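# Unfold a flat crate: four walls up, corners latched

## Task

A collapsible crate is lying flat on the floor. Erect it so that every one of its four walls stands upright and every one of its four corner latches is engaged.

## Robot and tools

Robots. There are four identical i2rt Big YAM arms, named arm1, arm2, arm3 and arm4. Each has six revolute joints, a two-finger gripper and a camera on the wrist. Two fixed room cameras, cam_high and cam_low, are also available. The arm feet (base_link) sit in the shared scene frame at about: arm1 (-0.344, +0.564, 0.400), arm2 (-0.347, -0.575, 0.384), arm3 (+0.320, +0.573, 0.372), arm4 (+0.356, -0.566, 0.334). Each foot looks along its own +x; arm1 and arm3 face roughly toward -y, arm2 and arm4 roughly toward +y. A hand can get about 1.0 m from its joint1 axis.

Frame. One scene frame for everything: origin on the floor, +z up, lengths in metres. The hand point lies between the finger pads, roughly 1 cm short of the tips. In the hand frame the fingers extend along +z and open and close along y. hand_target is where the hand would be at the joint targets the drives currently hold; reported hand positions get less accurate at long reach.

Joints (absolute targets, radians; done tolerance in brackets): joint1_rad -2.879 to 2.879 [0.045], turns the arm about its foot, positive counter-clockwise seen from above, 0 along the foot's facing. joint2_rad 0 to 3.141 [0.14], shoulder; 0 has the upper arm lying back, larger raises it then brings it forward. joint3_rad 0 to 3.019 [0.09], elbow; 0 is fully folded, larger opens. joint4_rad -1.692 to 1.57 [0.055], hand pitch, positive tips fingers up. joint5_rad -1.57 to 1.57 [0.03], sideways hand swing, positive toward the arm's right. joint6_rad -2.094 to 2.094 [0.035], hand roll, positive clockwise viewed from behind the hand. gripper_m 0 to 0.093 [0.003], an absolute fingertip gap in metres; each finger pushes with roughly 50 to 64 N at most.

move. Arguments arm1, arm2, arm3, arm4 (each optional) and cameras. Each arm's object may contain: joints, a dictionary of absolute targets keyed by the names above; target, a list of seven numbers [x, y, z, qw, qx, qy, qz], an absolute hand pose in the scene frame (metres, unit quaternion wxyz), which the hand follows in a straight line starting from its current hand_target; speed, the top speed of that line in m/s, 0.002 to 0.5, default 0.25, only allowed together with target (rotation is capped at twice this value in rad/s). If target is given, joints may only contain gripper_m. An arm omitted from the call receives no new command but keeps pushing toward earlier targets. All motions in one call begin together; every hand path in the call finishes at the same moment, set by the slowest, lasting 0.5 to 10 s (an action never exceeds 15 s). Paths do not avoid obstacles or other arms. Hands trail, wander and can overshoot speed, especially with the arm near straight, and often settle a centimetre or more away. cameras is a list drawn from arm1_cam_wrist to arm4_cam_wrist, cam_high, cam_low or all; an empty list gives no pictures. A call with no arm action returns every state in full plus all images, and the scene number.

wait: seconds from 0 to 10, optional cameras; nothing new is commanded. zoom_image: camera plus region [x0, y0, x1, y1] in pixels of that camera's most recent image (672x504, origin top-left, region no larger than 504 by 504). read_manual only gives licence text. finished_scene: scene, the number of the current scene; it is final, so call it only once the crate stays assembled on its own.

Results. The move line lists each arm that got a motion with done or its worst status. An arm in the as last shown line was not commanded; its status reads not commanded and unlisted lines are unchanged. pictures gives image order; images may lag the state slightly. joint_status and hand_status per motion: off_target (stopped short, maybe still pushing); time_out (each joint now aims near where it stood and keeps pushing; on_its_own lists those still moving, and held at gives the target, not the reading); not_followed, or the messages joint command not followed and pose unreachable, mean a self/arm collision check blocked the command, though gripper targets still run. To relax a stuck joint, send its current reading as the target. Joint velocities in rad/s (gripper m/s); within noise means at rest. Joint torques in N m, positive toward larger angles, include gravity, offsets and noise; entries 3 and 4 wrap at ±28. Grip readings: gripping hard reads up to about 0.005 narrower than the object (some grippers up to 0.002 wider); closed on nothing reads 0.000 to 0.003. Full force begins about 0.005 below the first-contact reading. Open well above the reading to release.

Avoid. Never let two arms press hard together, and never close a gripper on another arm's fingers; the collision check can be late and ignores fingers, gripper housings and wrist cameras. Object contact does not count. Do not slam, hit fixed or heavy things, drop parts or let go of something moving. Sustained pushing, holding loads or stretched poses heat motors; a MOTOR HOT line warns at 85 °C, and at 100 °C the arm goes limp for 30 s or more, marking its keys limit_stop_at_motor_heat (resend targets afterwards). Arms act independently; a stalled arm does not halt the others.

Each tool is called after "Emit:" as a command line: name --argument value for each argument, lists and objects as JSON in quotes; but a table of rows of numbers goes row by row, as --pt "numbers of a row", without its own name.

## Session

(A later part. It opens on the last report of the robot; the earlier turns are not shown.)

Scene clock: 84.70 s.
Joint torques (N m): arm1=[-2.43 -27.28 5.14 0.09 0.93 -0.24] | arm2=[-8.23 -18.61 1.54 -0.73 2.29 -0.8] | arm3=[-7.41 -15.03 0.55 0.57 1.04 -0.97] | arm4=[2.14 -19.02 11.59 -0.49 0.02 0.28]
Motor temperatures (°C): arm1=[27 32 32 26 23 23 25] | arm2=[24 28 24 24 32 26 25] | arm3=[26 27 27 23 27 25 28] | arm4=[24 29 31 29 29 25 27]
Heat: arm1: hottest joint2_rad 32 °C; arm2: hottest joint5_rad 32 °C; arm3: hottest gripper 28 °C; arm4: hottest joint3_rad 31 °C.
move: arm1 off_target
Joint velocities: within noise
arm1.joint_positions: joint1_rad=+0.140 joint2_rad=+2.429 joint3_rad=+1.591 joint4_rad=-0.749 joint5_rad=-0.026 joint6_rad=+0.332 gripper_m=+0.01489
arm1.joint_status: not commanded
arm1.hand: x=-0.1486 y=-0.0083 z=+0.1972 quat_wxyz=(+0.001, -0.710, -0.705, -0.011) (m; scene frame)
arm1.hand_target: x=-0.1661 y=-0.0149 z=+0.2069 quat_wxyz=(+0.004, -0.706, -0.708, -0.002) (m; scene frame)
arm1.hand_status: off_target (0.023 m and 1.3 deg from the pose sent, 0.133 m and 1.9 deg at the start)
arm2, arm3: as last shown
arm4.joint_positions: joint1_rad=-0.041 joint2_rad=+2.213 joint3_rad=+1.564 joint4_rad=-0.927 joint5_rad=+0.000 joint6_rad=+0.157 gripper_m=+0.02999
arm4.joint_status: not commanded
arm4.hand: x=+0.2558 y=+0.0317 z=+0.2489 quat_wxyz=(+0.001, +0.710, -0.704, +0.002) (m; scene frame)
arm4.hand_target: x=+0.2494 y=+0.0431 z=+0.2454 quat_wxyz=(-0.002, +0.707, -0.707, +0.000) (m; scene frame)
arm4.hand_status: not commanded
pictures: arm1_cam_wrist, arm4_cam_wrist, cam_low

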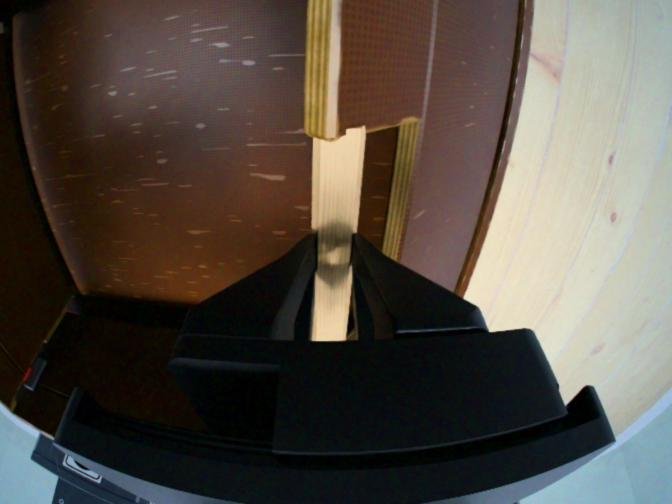

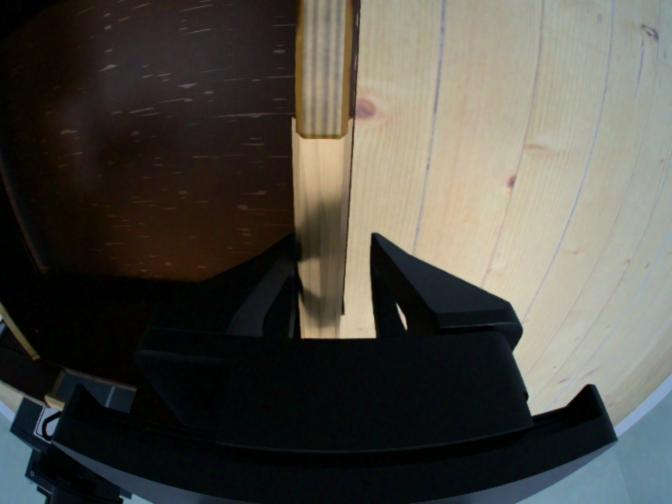

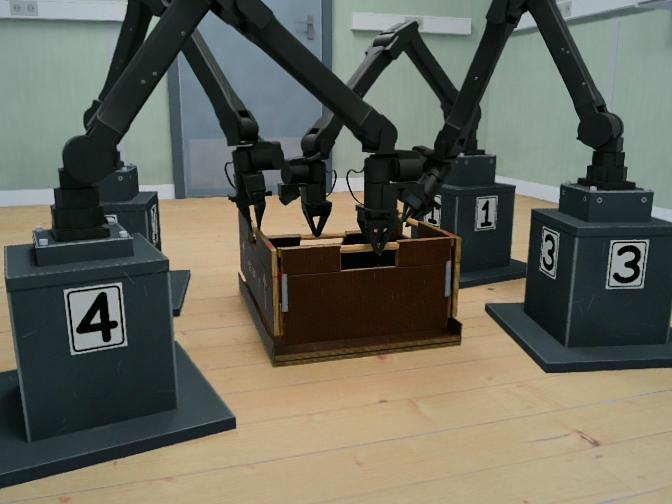

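Emit:
move --arm1 '{"target":[-0.235,-0.017,0.228,0,0.7071,0.7071,0],"speed":0.12}' --arm4 '{"target":[0.231,0.043,0.247,0,0.7071,-0.7071,0],"speed":0.05}'

Emit:
move --arm1 '{"target":[-0.28,-0.017,0.228,0,0.7071,0.7071,0],"speed":0.1}'

Emit:
move --arm1 '{"target":[-0.32,-0.017,0.226,0,0.7071,0.7071,0],"speed":0.1}' --cameras '["arm1_cam_wrist","arm4_cam_wrist","cam_high"]'

Emit:
move --arm1 '{"target":[-0.355,-0.017,0.224,0,0.7071,0.7071,0],"speed":0.1}'

Emit:
move --arm1 '{"target":[-0.385,-0.017,0.222,0,0.7071,0.7071,0],"speed":0.1}' --cameras '["arm1_cam_wrist","cam_low","cam_high"]'

Emit:
zoom_image --camera "cam_high" --region '[230, 210, 430, 400]'

Scene clock: 88.73 s.
Joint torques (N m): arm1=[-5.3 -24.53 5.53 0.88 1.55 -0.24] | arm2=[-8.23 -18.67 1.52 -0.73 2.29 -0.81] | arm3=[-7.71 -15.62 0.5 0.47 1.04 -0.95] | arm4=[2.61 -18.96 11.52 -0.5 -0.16 0.29]
Motor temperatures (°C): arm1=[27 33 32 26 23 23 25] | arm2=[24 28 24 24 32 26 26] | arm3=[26 27 27 23 27 25 28] | arm4=[24 29 32 29 29 25 27]
Heat: arm1: hottest joint2_rad 33 °C; arm2: hottest joint5_rad 32 °C; arm3: hottest gripper 28 °C; arm4: hottest joint3_rad 32 °C.
move: arm1 off_target; arm4 off_target
Joint velocities: within noise
arm1.joint_positions: joint1_rad=+0.060 joint2_rad=+2.337 joint3_rad=+1.509 joint4_rad=-0.750 joint5_rad=-0.044 joint6_rad=+0.232 gripper_m=+0.01389
arm1.joint_status: not commanded
arm1.hand: x=-0.1949 y=-0.0075 z=+0.2298 quat_wxyz=(-0.009, -0.702, -0.712, -0.016) (m; scene frame)
arm1.hand_target: x=-0.2328 y=-0.0160 z=+0.2283 quat_wxyz=(-0.001, -0.707, -0.707, -0.002) (m; scene frame)
arm1.hand_status: off_target (0.041 m and 2.3 deg from the pose sent, 0.092 m and 1.3 deg at the start)
arm2, arm3: as last shown
arm4.joint_positions: joint1_rad=-0.019 joint2_rad=+2.216 joint3_rad=+1.578 joint4_rad=-0.937 joint5_rad=+0.011 joint6_rad=+0.182 gripper_m=+0.02999
arm4.joint_status: not commanded
arm4.hand: x=+0.2442 y=+0.0330 z=+0.2514 quat_wxyz=(-0.003, +0.709, -0.705, +0.005) (m; scene frame)
arm4.hand_target: x=+0.2361 y=+0.0428 z=+0.2461 quat_wxyz=(-0.003, +0.706, -0.708, +0.003) (m; scene frame)
arm4.hand_status: off_target (0.017 m and 0.8 deg from the pose sent, 0.027 m and 0.6 deg at the start)
pictures: none

Scene clock: 90.03 s.
Joint torques (N m): arm1=[-3.37 -20.66 6.56 2.1 1.26 0.01] | arm2=[-8.23 -18.55 1.54 -0.75 2.29 -0.8] | arm3=[-7.41 -15.33 0.49 0.53 1.01 -0.95] | arm4=[2.43 -18.96 11.52 -0.49 -0.15 0.28]
Motor temperatures (°C): arm1=[27 33 32 26 23 23 25] | arm2=[24 28 24 24 32 26 26] | arm3=[26 27 27 23 27 25 28] | arm4=[24 29 32 29 28 25 27]
Heat: arm1: hottest joint2_rad 33 °C; arm2: hottest joint5_rad 32 °C; arm3: hottest gripper 28 °C; arm4: hottest joint3_rad 32 °C.
move: arm1 off_target
Joint velocities: within noise
arm1.joint_positions: joint1_rad=-0.032 joint2_rad=+2.280 joint3_rad=+1.466 joint4_rad=-0.765 joint5_rad=-0.035 joint6_rad=+0.114 gripper_m=+0.01353
arm1.joint_status: not commanded
arm1.hand: x=-0.2510 y=-0.0093 z=+0.2510 quat_wxyz=(-0.007, -0.693, -0.721, -0.012) (m; scene frame)
arm1.hand_target: x=-0.2794 y=-0.0148 z=+0.2294 quat_wxyz=(+0.000, -0.704, -0.710, -0.001) (m; scene frame)
arm1.hand_status: off_target (0.038 m and 2.8 deg from the pose sent, 0.086 m and 2.3 deg at the start)
arm2, arm4: as last shown
arm3.joint_positions: joint1_rad=-0.762 joint2_rad=+2.067 joint3_rad=+0.924 joint4_rad=-0.050 joint5_rad=-0.560 joint6_rad=+0.659 gripper_m=+0.01663
arm3.joint_status: not commanded
arm3.hand: x=-0.0443 y=+0.2167 z=+0.2483 quat_wxyz=(-0.326, -0.945, -0.020, -0.014) (m; scene frame)
arm3.hand_target: x=-0.0585 y=+0.2636 z=+0.2407 quat_wxyz=(-0.304, -0.953, -0.016, +0.008) (m; scene frame)
arm3.hand_status: not commanded
arm4.joint_positions: joint1_rad=-0.019 joint2_rad=+2.216 joint3_rad=+1.578 joint4_rad=-0.937 joint5_rad=+0.011 joint6_rad=+0.183 gripper_m=+0.02999
pictures: none

Scene clock: 91.27 s.
Joint torques (N m): arm1=[-3.08 -18.84 6.99 2.66 1.29 0.02] | arm2=[-8.23 -18.55 1.54 -0.72 2.29 -0.81] | arm3=[-7.53 -15.09 0.58 0.54 1.01 -0.96] | arm4=[2.43 -18.96 11.52 -0.49 -0.15 0.28]
Motor temperatures (°C): arm1=[27 33 32 26 23 23 25] | arm2=[24 28 24 24 32 26 26] | arm3=[26 27 27 23 27 25 28] | arm4=[24 29 32 29 28 25 26]
Heat: arm1: hottest joint2_rad 33 °C; arm2: hottest joint5_rad 32 °C; arm3: hottest gripper 28 °C; arm4: hottest joint3_rad 32 °C.
move: arm1 off_target
Joint velocities: within noise
arm1.joint_positions: joint1_rad=-0.107 joint2_rad=+2.263 joint3_rad=+1.448 joint4_rad=-0.769 joint5_rad=-0.035 joint6_rad=+0.054 gripper_m=+0.01353
arm1.joint_status: not commanded
arm1.hand: x=-0.2947 y=-0.0090 z=+0.2559 quat_wxyz=(-0.007, -0.699, -0.715, -0.013) (m; scene frame)
arm1.hand_target: x=-0.3184 y=-0.0146 z=+0.2279 quat_wxyz=(+0.000, -0.707, -0.707, -0.001) (m; scene frame)
arm1.hand_status: off_target (0.040 m and 2.2 deg from the pose sent, 0.074 m and 2.8 deg at the start)
arm2, arm3, arm4: as last shown
pictures: arm1_cam_wrist, arm4_cam_wrist, cam_high

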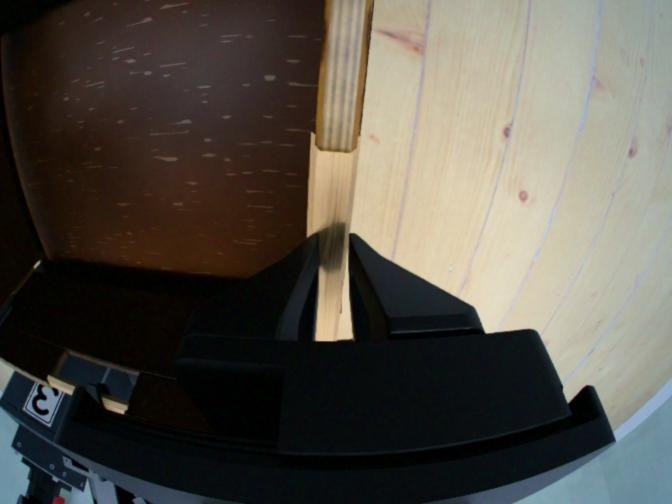

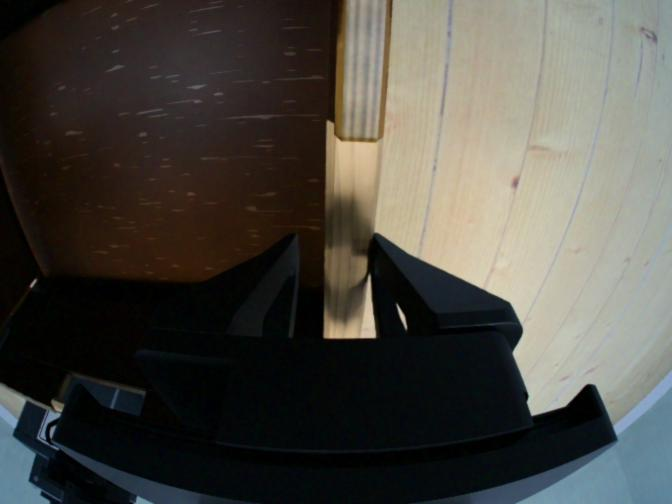

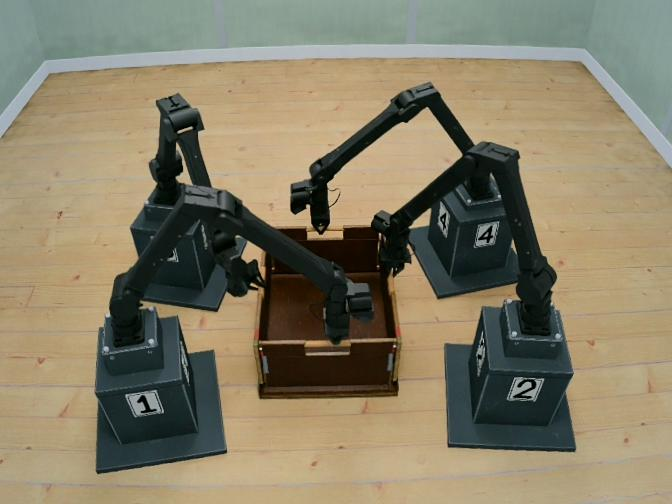

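Scene clock: 92.40 s.
Joint torques (N m): arm1=[-7.71 -18.32 6.15 2.95 1.69 -0.04] | arm2=[-8.23 -18.61 1.55 -0.72 2.29 -0.8] | arm3=[-7.47 -14.8 0.54 0.62 1.03 -0.96] | arm4=[2.49 -18.96 11.52 -0.49 -0.15 0.28]
Motor temperatures (°C): arm1=[27 33 32 26 23 23 25] | arm2=[24 28 24 24 32 26 26] | arm3=[26 27 27 23 27 25 28] | arm4=[24 29 31 29 28 25 26]
Heat: arm1: hottest joint2_rad 33 °C; arm2: hottest joint5_rad 32 °C; arm3: hottest gripper 28 °C; arm4: hottest joint3_rad 31 °C.
move: arm1 off_target
Joint velocities: within noise
arm1.joint_positions: joint1_rad=-0.113 joint2_rad=+2.263 joint3_rad=+1.448 joint4_rad=-0.769 joint5_rad=-0.046 joint6_rad=+0.009 gripper_m=+0.01354
arm1.joint_status: not commanded
arm1.hand: x=-0.2963 y=-0.0091 z=+0.2560 quat_wxyz=(-0.011, -0.685, -0.729, -0.017) (m; scene frame)
arm1.hand_target: x=-0.3523 y=-0.0111 z=+0.2272 quat_wxyz=(+0.000, -0.711, -0.703, -0.002) (m; scene frame)
arm1.hand_status: off_target (0.067 m and 4.2 deg from the pose sent, 0.069 m and 2.2 deg at the start)
arm2, arm3, arm4: as last shown
pictures: none

Scene clock: 94.07 s.
Joint torques (N m): arm1=[-0.38 -23.3 7.72 0.43 0.16 -0.03] | arm2=[-8.23 -18.55 1.54 -0.72 2.29 -0.8] | arm3=[-7.3 -15.15 0.49 0.68 1.01 -0.97] | arm4=[2.43 -18.96 11.52 -0.49 -0.15 0.28]
Motor temperatures (°C): arm1=[27 33 32 26 24 23 25] | arm2=[24 28 24 24 32 26 26] | arm3=[26 27 27 23 27 25 28] | arm4=[24 29 31 29 28 25 26]
Heat: arm1: hottest joint2_rad 33 °C; arm2: hottest joint5_rad 32 °C; arm3: hottest gripper 28 °C; arm4: hottest joint3_rad 31 °C.
move: arm1 off_target
Joint velocities: within noise
arm1.joint_positions: joint1_rad=-0.254 joint2_rad=+2.326 joint3_rad=+1.445 joint4_rad=-0.719 joint5_rad=-0.007 joint6_rad=-0.066 gripper_m=+0.01356
arm1.joint_status: not commanded
arm1.hand: x=-0.3837 y=-0.0020 z=+0.2207 quat_wxyz=(+0.007, -0.708, -0.706, -0.009) (m; scene frame)
arm1.hand_target: x=-0.3848 y=-0.0169 z=+0.2222 quat_wxyz=(-0.001, -0.704, -0.710, +0.000) (m; scene frame)
arm1.hand_status: off_target (0.015 m and 1.4 deg from the pose sent, 0.095 m and 4.2 deg at the start)
arm2.joint_positions: joint1_rad=-0.625 joint2_rad=+2.079 joint3_rad=+1.101 joint4_rad=-0.527 joint5_rad=-0.059 joint6_rad=+0.751 gripper_m=+0.01677
arm2.joint_status: not commanded
arm2.hand: x=-0.0124 y=-0.2098 z=+0.2487 quat_wxyz=(-0.003, +0.031, -0.999, -0.044) (m; scene frame)
arm2.hand_target: x=+0.0026 y=-0.2689 z=+0.2398 quat_wxyz=(+0.003, +0.017, -1.000, -0.001) (m; scene frame)
arm2.hand_status: not commanded
arm3, arm4: as last shown
pictures: arm1_cam_wrist, cam_high, cam_low

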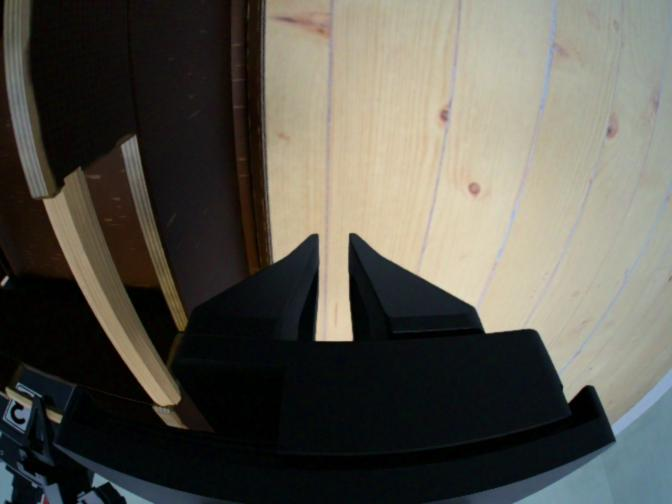

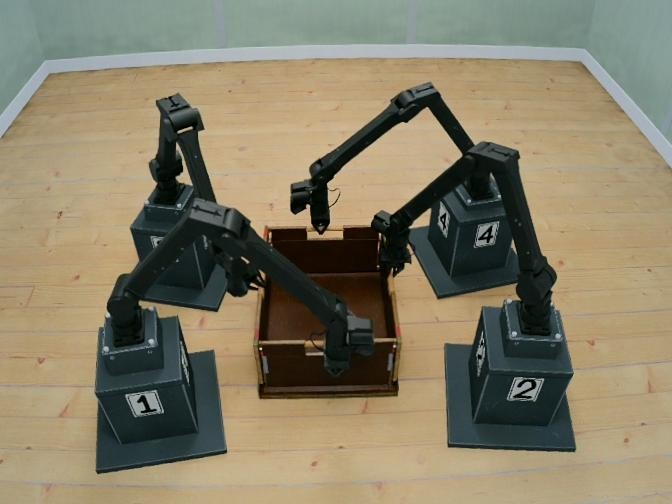

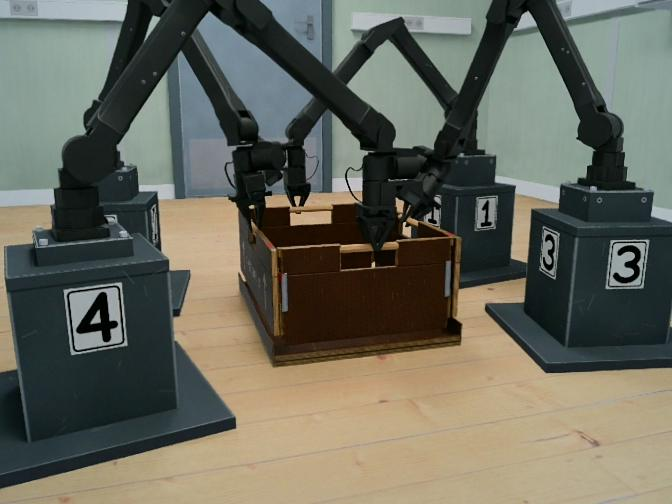

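Scaled by 2.520 from the camera's 672x504 image, which has a finer 960x720 frame.

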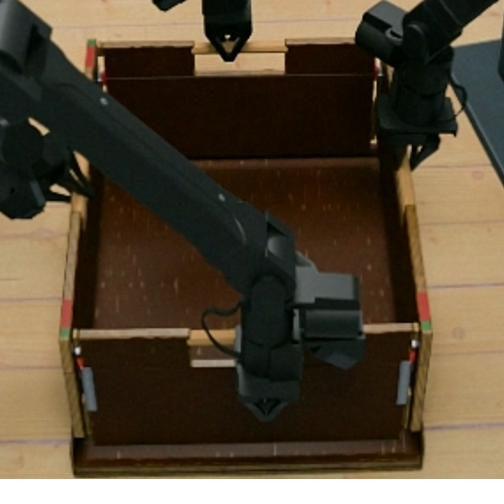

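Emit:
zoom_image --camera "cam_high" --region '[245, 320, 305, 400]'

Emit:
zoom_image --camera "cam_high" --region '[360, 310, 420, 390]'

Scaled by 6.300 from the camera's 672x504 image, which has a finer 960x720 frame.

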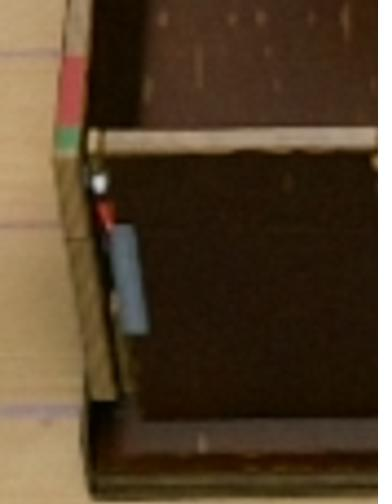

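Scaled by 6.300 from the camera's 672x504 image, which has a finer 960x720 frame.

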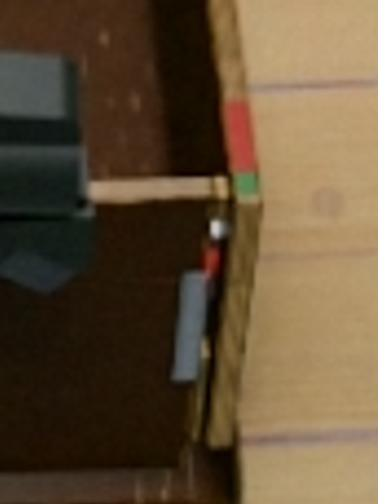

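Emit:
move --arm3 '{"target":[-0.05,0.215,0.247,0.3007,0.9536,0.0166,-0.0052],"speed":0.12,"joints":{"gripper_m":0.04}}' --arm2 '{"target":[-0.006,-0.205,0.246,0,-0.01745,0.99985,0],"speed":0.12,"joints":{"gripper_m":0.04}}' --arm4 '{"target":[0.245,0.043,0.36,0,0.7071,-0.7071,0],"speed":0.15}' --arm1 '{"target":[-0.41,0.02,0.4,0,0.7071,0.7071,0],"speed":0.2}' --cameras '["arm2_cam_wrist","arm3_cam_wrist","cam_high","cam_low"]'

Emit:
zoom_image --camera "cam_high" --region '[230, 210, 430, 400]'

Scene clock: 100.17 s.
Joint torques (N m): arm1=[-1.26 -21.36 6.74 0.29 0.18 -0.04] | arm2=[0.73 -17.73 6.42 -0.09 0.22 0.05] | arm3=[0.62 -13.86 4.62 0.62 0.13 0.08] | arm4=[1.2 -20.54 12.45 -0.54 -0.15 0.07]
Motor temperatures (°C): arm1=[27 33 32 26 23 23 25] | arm2=[24 28 24 24 32 26 25] | arm3=[26 27 27 23 27 25 28] | arm4=[24 30 31 29 28 25 26]
Heat: arm1: hottest joint2_rad 33 °C; arm2: hottest joint5_rad 32 °C; arm3: hottest gripper 28 °C; arm4: hottest joint3_rad 31 °C.
move: arm1 done; arm2 off_target; arm3 off_target; arm4 off_target
Joint velocities: within noise
arm1.joint_positions: joint1_rad=-0.296 joint2_rad=+1.967 joint3_rad=+1.397 joint4_rad=-0.989 joint5_rad=-0.007 joint6_rad=-0.104 gripper_m=+0.01356
arm1.joint_status: not commanded
arm1.hand: x=-0.4047 y=+0.0124 z=+0.4033 quat_wxyz=(-0.007, -0.709, -0.705, +0.006) (m; scene frame)
arm1.hand_target: x=-0.4092 y=+0.0182 z=+0.3994 quat_wxyz=(+0.000, -0.708, -0.706, +0.000) (m; scene frame)
arm1.hand_status: done (0.010 m and 1.1 deg from the pose sent, 0.183 m and 1.4 deg at the start)
arm2.joint_positions: joint1_rad=-0.615 joint2_rad=+2.107 joint3_rad=+1.151 joint4_rad=-0.630 joint5_rad=-0.002 joint6_rad=+0.786 gripper_m=+0.03991
arm2.joint_status: all done
arm2.hand: x=-0.0116 y=-0.2167 z=+0.2460 quat_wxyz=(+0.005, +0.017, -1.000, +0.004) (m; scene frame)
arm2.hand_target: x=-0.0076 y=-0.2067 z=+0.2459 quat_wxyz=(+0.002, +0.017, -1.000, +0.004) (m; scene frame)
arm2.hand_status: off_target (0.013 m and 0.8 deg from the pose sent, 0.008 m and 5.3 deg at the start)
arm3.joint_positions: joint1_rad=-0.756 joint2_rad=+2.058 joint3_rad=+0.914 joint4_rad=-0.058 joint5_rad=-0.486 joint6_rad=+0.664 gripper_m=+0.03992
arm3.joint_status: all done
arm3.hand: x=-0.0459 y=+0.2252 z=+0.2435 quat_wxyz=(-0.296, -0.955, -0.013, +0.003) (m; scene frame)
arm3.hand_target: x=-0.0490 y=+0.2169 z=+0.2453 quat_wxyz=(-0.295, -0.955, -0.015, +0.004) (m; scene frame)
arm3.hand_status: off_target (0.012 m and 0.8 deg from the pose sent, 0.006 m and 3.8 deg at the start)
arm4.joint_positions: joint1_rad=-0.019 joint2_rad=+2.087 joint3_rad=+1.641 joint4_rad=-1.152 joint5_rad=-0.006 joint6_rad=+0.183 gripper_m=+0.02999
arm4.joint_status: not commanded
arm4.hand: x=+0.2421 y=+0.0286 z=+0.3482 quat_wxyz=(+0.010, +0.709, -0.705, +0.009) (m; scene frame)
arm4.hand_target: x=+0.2435 y=+0.0437 z=+0.3604 quat_wxyz=(+0.003, +0.707, -0.707, -0.003) (m; scene frame)
arm4.hand_status: off_target (0.019 m and 1.6 deg from the pose sent, 0.109 m and 0.7 deg at the start)
pictures: arm2_cam_wrist, arm3_cam_wrist, cam_high, cam_low

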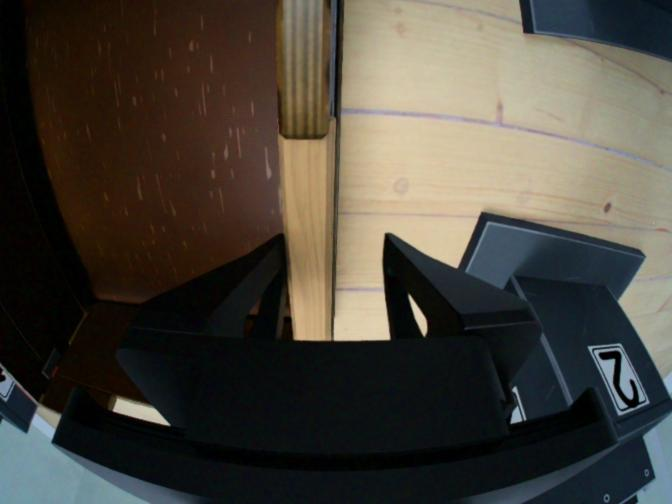

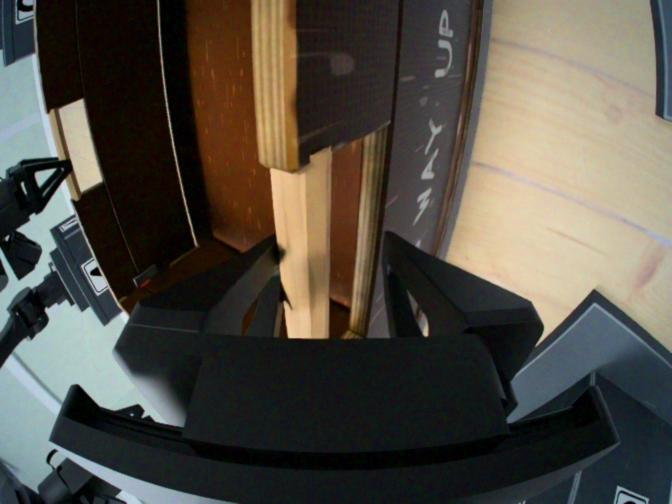

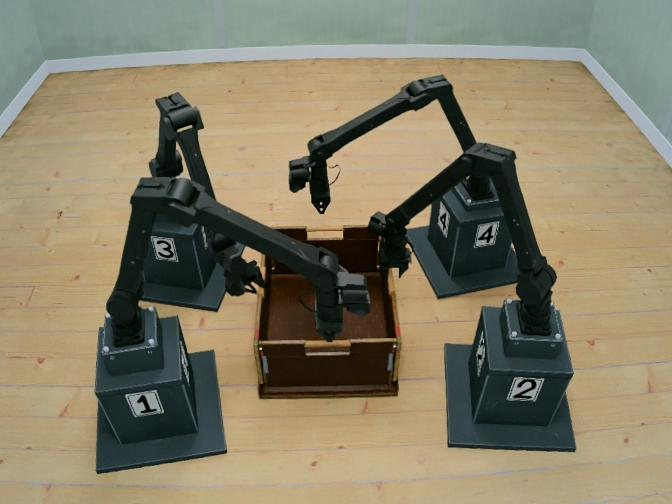

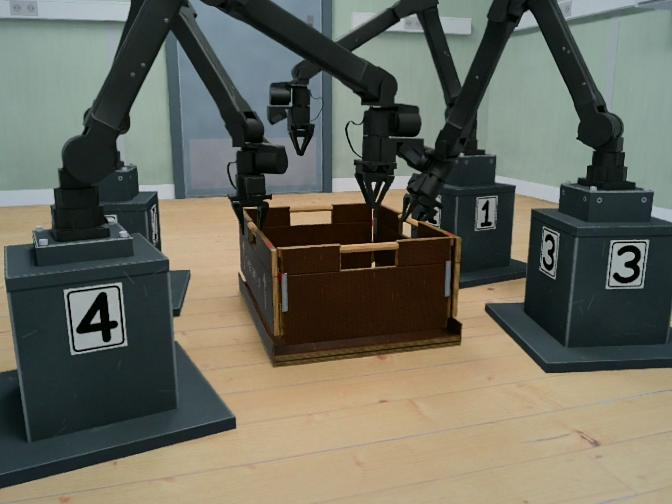

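Scaled by 2.520 from the camera's 672x504 image, which has a finer 960x720 frame.

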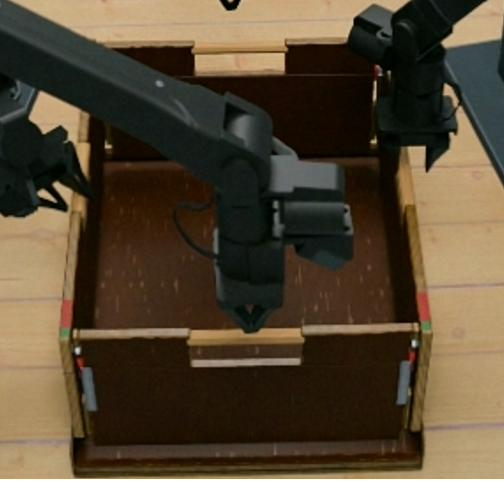

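Bars rest near the inner fingers as in scene 1; test by moving in further.

Emit:
move --arm3 '{"target":[-0.05,0.196,0.247,0.3007,0.9536,0.0166,-0.0052],"speed":0.1}' --arm2 '{"target":[-0.006,-0.185,0.246,0,-0.01745,0.99985,0],"speed":0.1}' --cameras '["arm2_cam_wrist","arm3_cam_wrist","cam_high"]'

Emit:
zoom_image --camera "cam_high" --region '[230, 210, 430, 400]'

Scene clock: 102.50 s.
Joint torques (N m): arm1=[-0.91 -21.3 6.63 0.13 0.16 -0.05] | arm2=[0.62 -18.32 6.75 -0.05 0.16 0.04] | arm3=[0.67 -13.68 5.59 0.98 0.04 0.11] | arm4=[1.2 -20.6 12.46 -0.54 -0.15 0.07]
Motor temperatures (°C): arm1=[27 33 32 26 23 23 25] | arm2=[24 28 24 24 32 26 25] | arm3=[26 27 27 23 27 25 28] | arm4=[24 30 32 29 27 25 26]
Heat: arm1: hottest joint2_rad 33 °C; arm2: hottest joint5_rad 32 °C; arm3: hottest gripper 28 °C; arm4: hottest joint3_rad 32 °C.
move: arm2 off_target; arm3 off_target
Joint velocities: within noise
arm1.joint_positions: joint1_rad=-0.296 joint2_rad=+1.967 joint3_rad=+1.397 joint4_rad=-0.989 joint5_rad=-0.007 joint6_rad=-0.110 gripper_m=+0.01356
arm1.joint_status: not commanded
arm1.hand: x=-0.4047 y=+0.0124 z=+0.4033 quat_wxyz=(-0.007, -0.707, -0.707, +0.006) (m; scene frame)
arm1.hand_target: x=-0.4092 y=+0.0182 z=+0.3994 quat_wxyz=(+0.000, -0.706, -0.708, +0.000) (m; scene frame)
arm1.hand_status: not commanded
arm2.joint_positions: joint1_rad=-0.589 joint2_rad=+2.130 joint3_rad=+1.197 joint4_rad=-0.648 joint5_rad=-0.002 joint6_rad=+0.801 gripper_m=+0.03991
arm2.joint_status: not commanded
arm2.hand: x=-0.0112 y=-0.1969 z=+0.2453 quat_wxyz=(+0.004, +0.022, -1.000, +0.003) (m; scene frame)
arm2.hand_target: x=-0.0056 y=-0.1857 z=+0.2462 quat_wxyz=(+0.000, +0.021, -1.000, +0.000) (m; scene frame)
arm2.hand_status: off_target (0.013 m and 0.7 deg from the pose sent, 0.032 m and 0.8 deg at the start)
arm3.joint_positions: joint1_rad=-0.725 joint2_rad=+2.058 joint3_rad=+0.932 joint4_rad=-0.058 joint5_rad=-0.480 joint6_rad=+0.697 gripper_m=+0.03992
arm3.joint_status: not commanded
arm3.hand: x=-0.0441 y=+0.2087 z=+0.2476 quat_wxyz=(-0.299, -0.954, -0.013, +0.002) (m; scene frame)
arm3.hand_target: x=-0.0504 y=+0.1980 z=+0.2467 quat_wxyz=(-0.301, -0.954, -0.015, +0.005) (m; scene frame)
arm3.hand_status: off_target (0.014 m and 0.6 deg from the pose sent, 0.030 m and 0.8 deg at the start)
arm4: as last shown
pictures: arm2_cam_wrist, arm3_cam_wrist, cam_high

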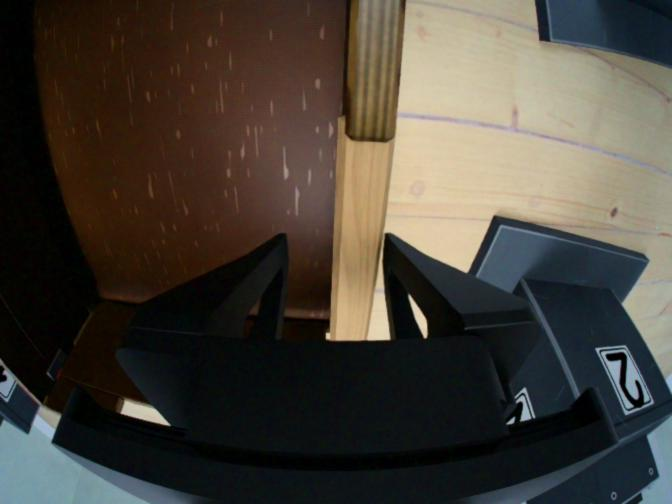

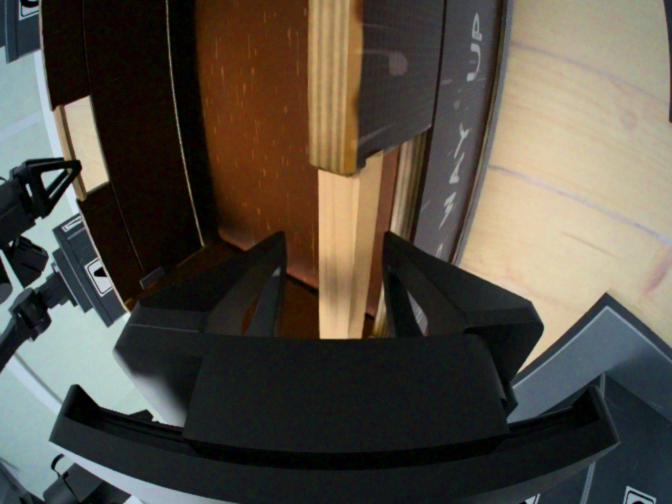

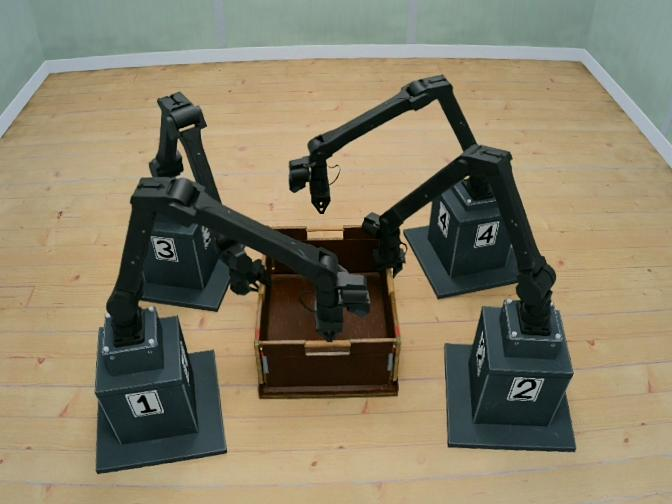

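Scaled by 2.520 from the camera's 672x504 image, which has a finer 960x720 frame.

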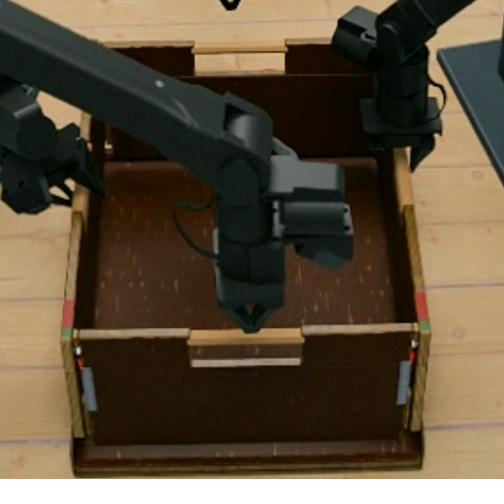

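Walls stay put on their own. Retreat.

Emit:
move --arm3 '{"target":[-0.045,0.29,0.37,0.3007,0.9536,0.0166,-0.0052],"speed":0.15,"joints":{"gripper_m":0.05}}' --arm2 '{"target":[-0.006,-0.195,0.4,0,-0.01745,0.99985,0],"speed":0.15,"joints":{"gripper_m":0.05}}' --cameras '["cam_high","cam_low"]'

Emit:
zoom_image --camera "cam_high" --region '[230, 210, 430, 400]'

Emit:
zoom_image --camera "cam_low" --region '[220, 190, 480, 370]'

Scene clock: 105.60 s.
Joint torques (N m): arm1=[-1.49 -20.78 6.65 0.28 0.17 -0.02] | arm2=[-0.56 -20.13 8.34 -0.12 0.15 0.02] | arm3=[-1.49 -12.69 4.27 0.57 -0.32 -0.08] | arm4=[1.14 -20.6 12.46 -0.54 -0.15 0.07]
Motor temperatures (°C): arm1=[27 33 32 26 23 23 25] | arm2=[24 28 24 24 31 26 25] | arm3=[26 27 27 23 27 25 28] | arm4=[24 29 32 29 27 25 26]
Heat: arm1: hottest joint2_rad 33 °C; arm2: hottest joint5_rad 31 °C; arm3: hottest gripper 28 °C; arm4: hottest joint3_rad 32 °C.
move: arm2 off_target; arm3 done
Joint velocities: within noise
arm1, arm4: as last shown
arm2.joint_positions: joint1_rad=-0.589 joint2_rad=+1.881 joint3_rad=+1.231 joint4_rad=-0.975 joint5_rad=-0.002 joint6_rad=+0.801 gripper_m=+0.04986
arm2.joint_status: all done
arm2.hand: x=-0.0197 y=-0.2064 z=+0.3760 quat_wxyz=(+0.019, +0.022, -0.999, +0.019) (m; scene frame)
arm2.hand_target: x=-0.0055 y=-0.1943 z=+0.3995 quat_wxyz=(+0.000, +0.018, -1.000, +0.000) (m; scene frame)
arm2.hand_status: off_target (0.030 m and 3.1 deg from the pose sent, 0.155 m and 0.7 deg at the start)
arm3.joint_positions: joint1_rad=-0.880 joint2_rad=+1.700 joint3_rad=+0.855 joint4_rad=-0.405 joint5_rad=-0.534 joint6_rad=+0.529 gripper_m=+0.04987
arm3.joint_status: all done
arm3.hand: x=-0.0504 y=+0.2838 z=+0.3696 quat_wxyz=(-0.302, -0.953, -0.016, +0.009) (m; scene frame)
arm3.hand_target: x=-0.0475 y=+0.2910 z=+0.3701 quat_wxyz=(-0.301, -0.953, -0.013, +0.006) (m; scene frame)
arm3.hand_status: done (0.008 m and 0.4 deg from the pose sent, 0.147 m and 0.6 deg at the start)
pictures: cam_high, cam_low

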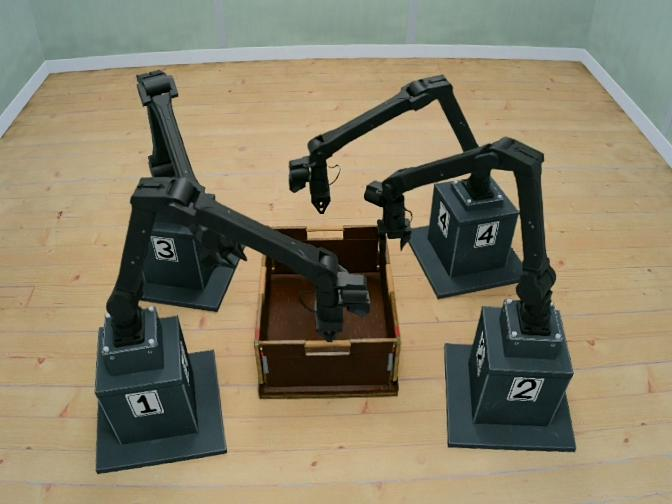

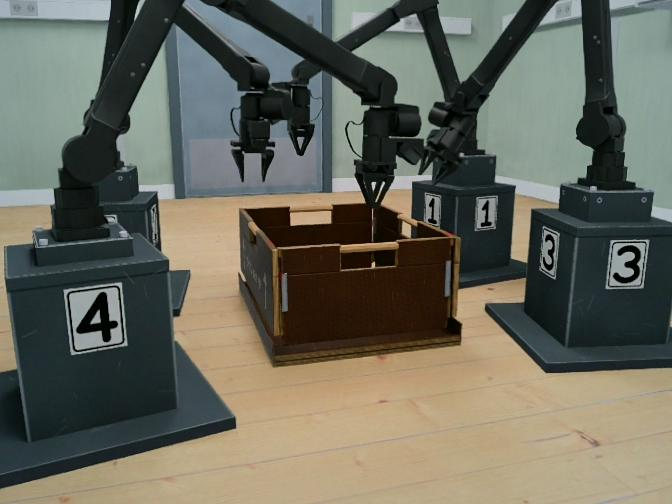

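Scaled by 2.520 from the camera's 672x504 image, which has a finer 960x720 frame.

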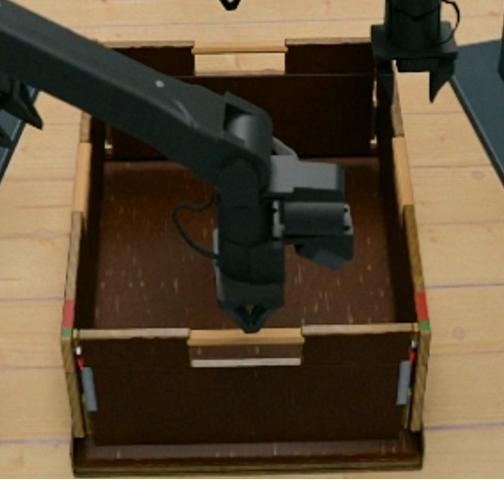

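Scaled by 1.938 from the camera's 672x504 image, which has a finer 960x720 frame.

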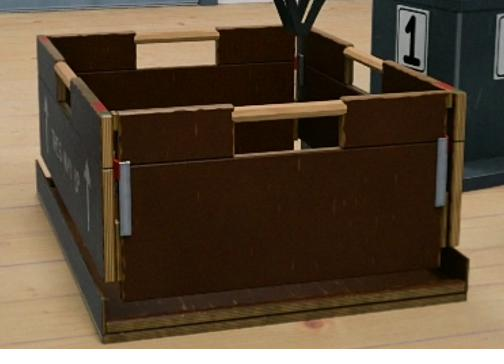

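Emit:
finished_scene --scene 2

The scene is finished: the task was done.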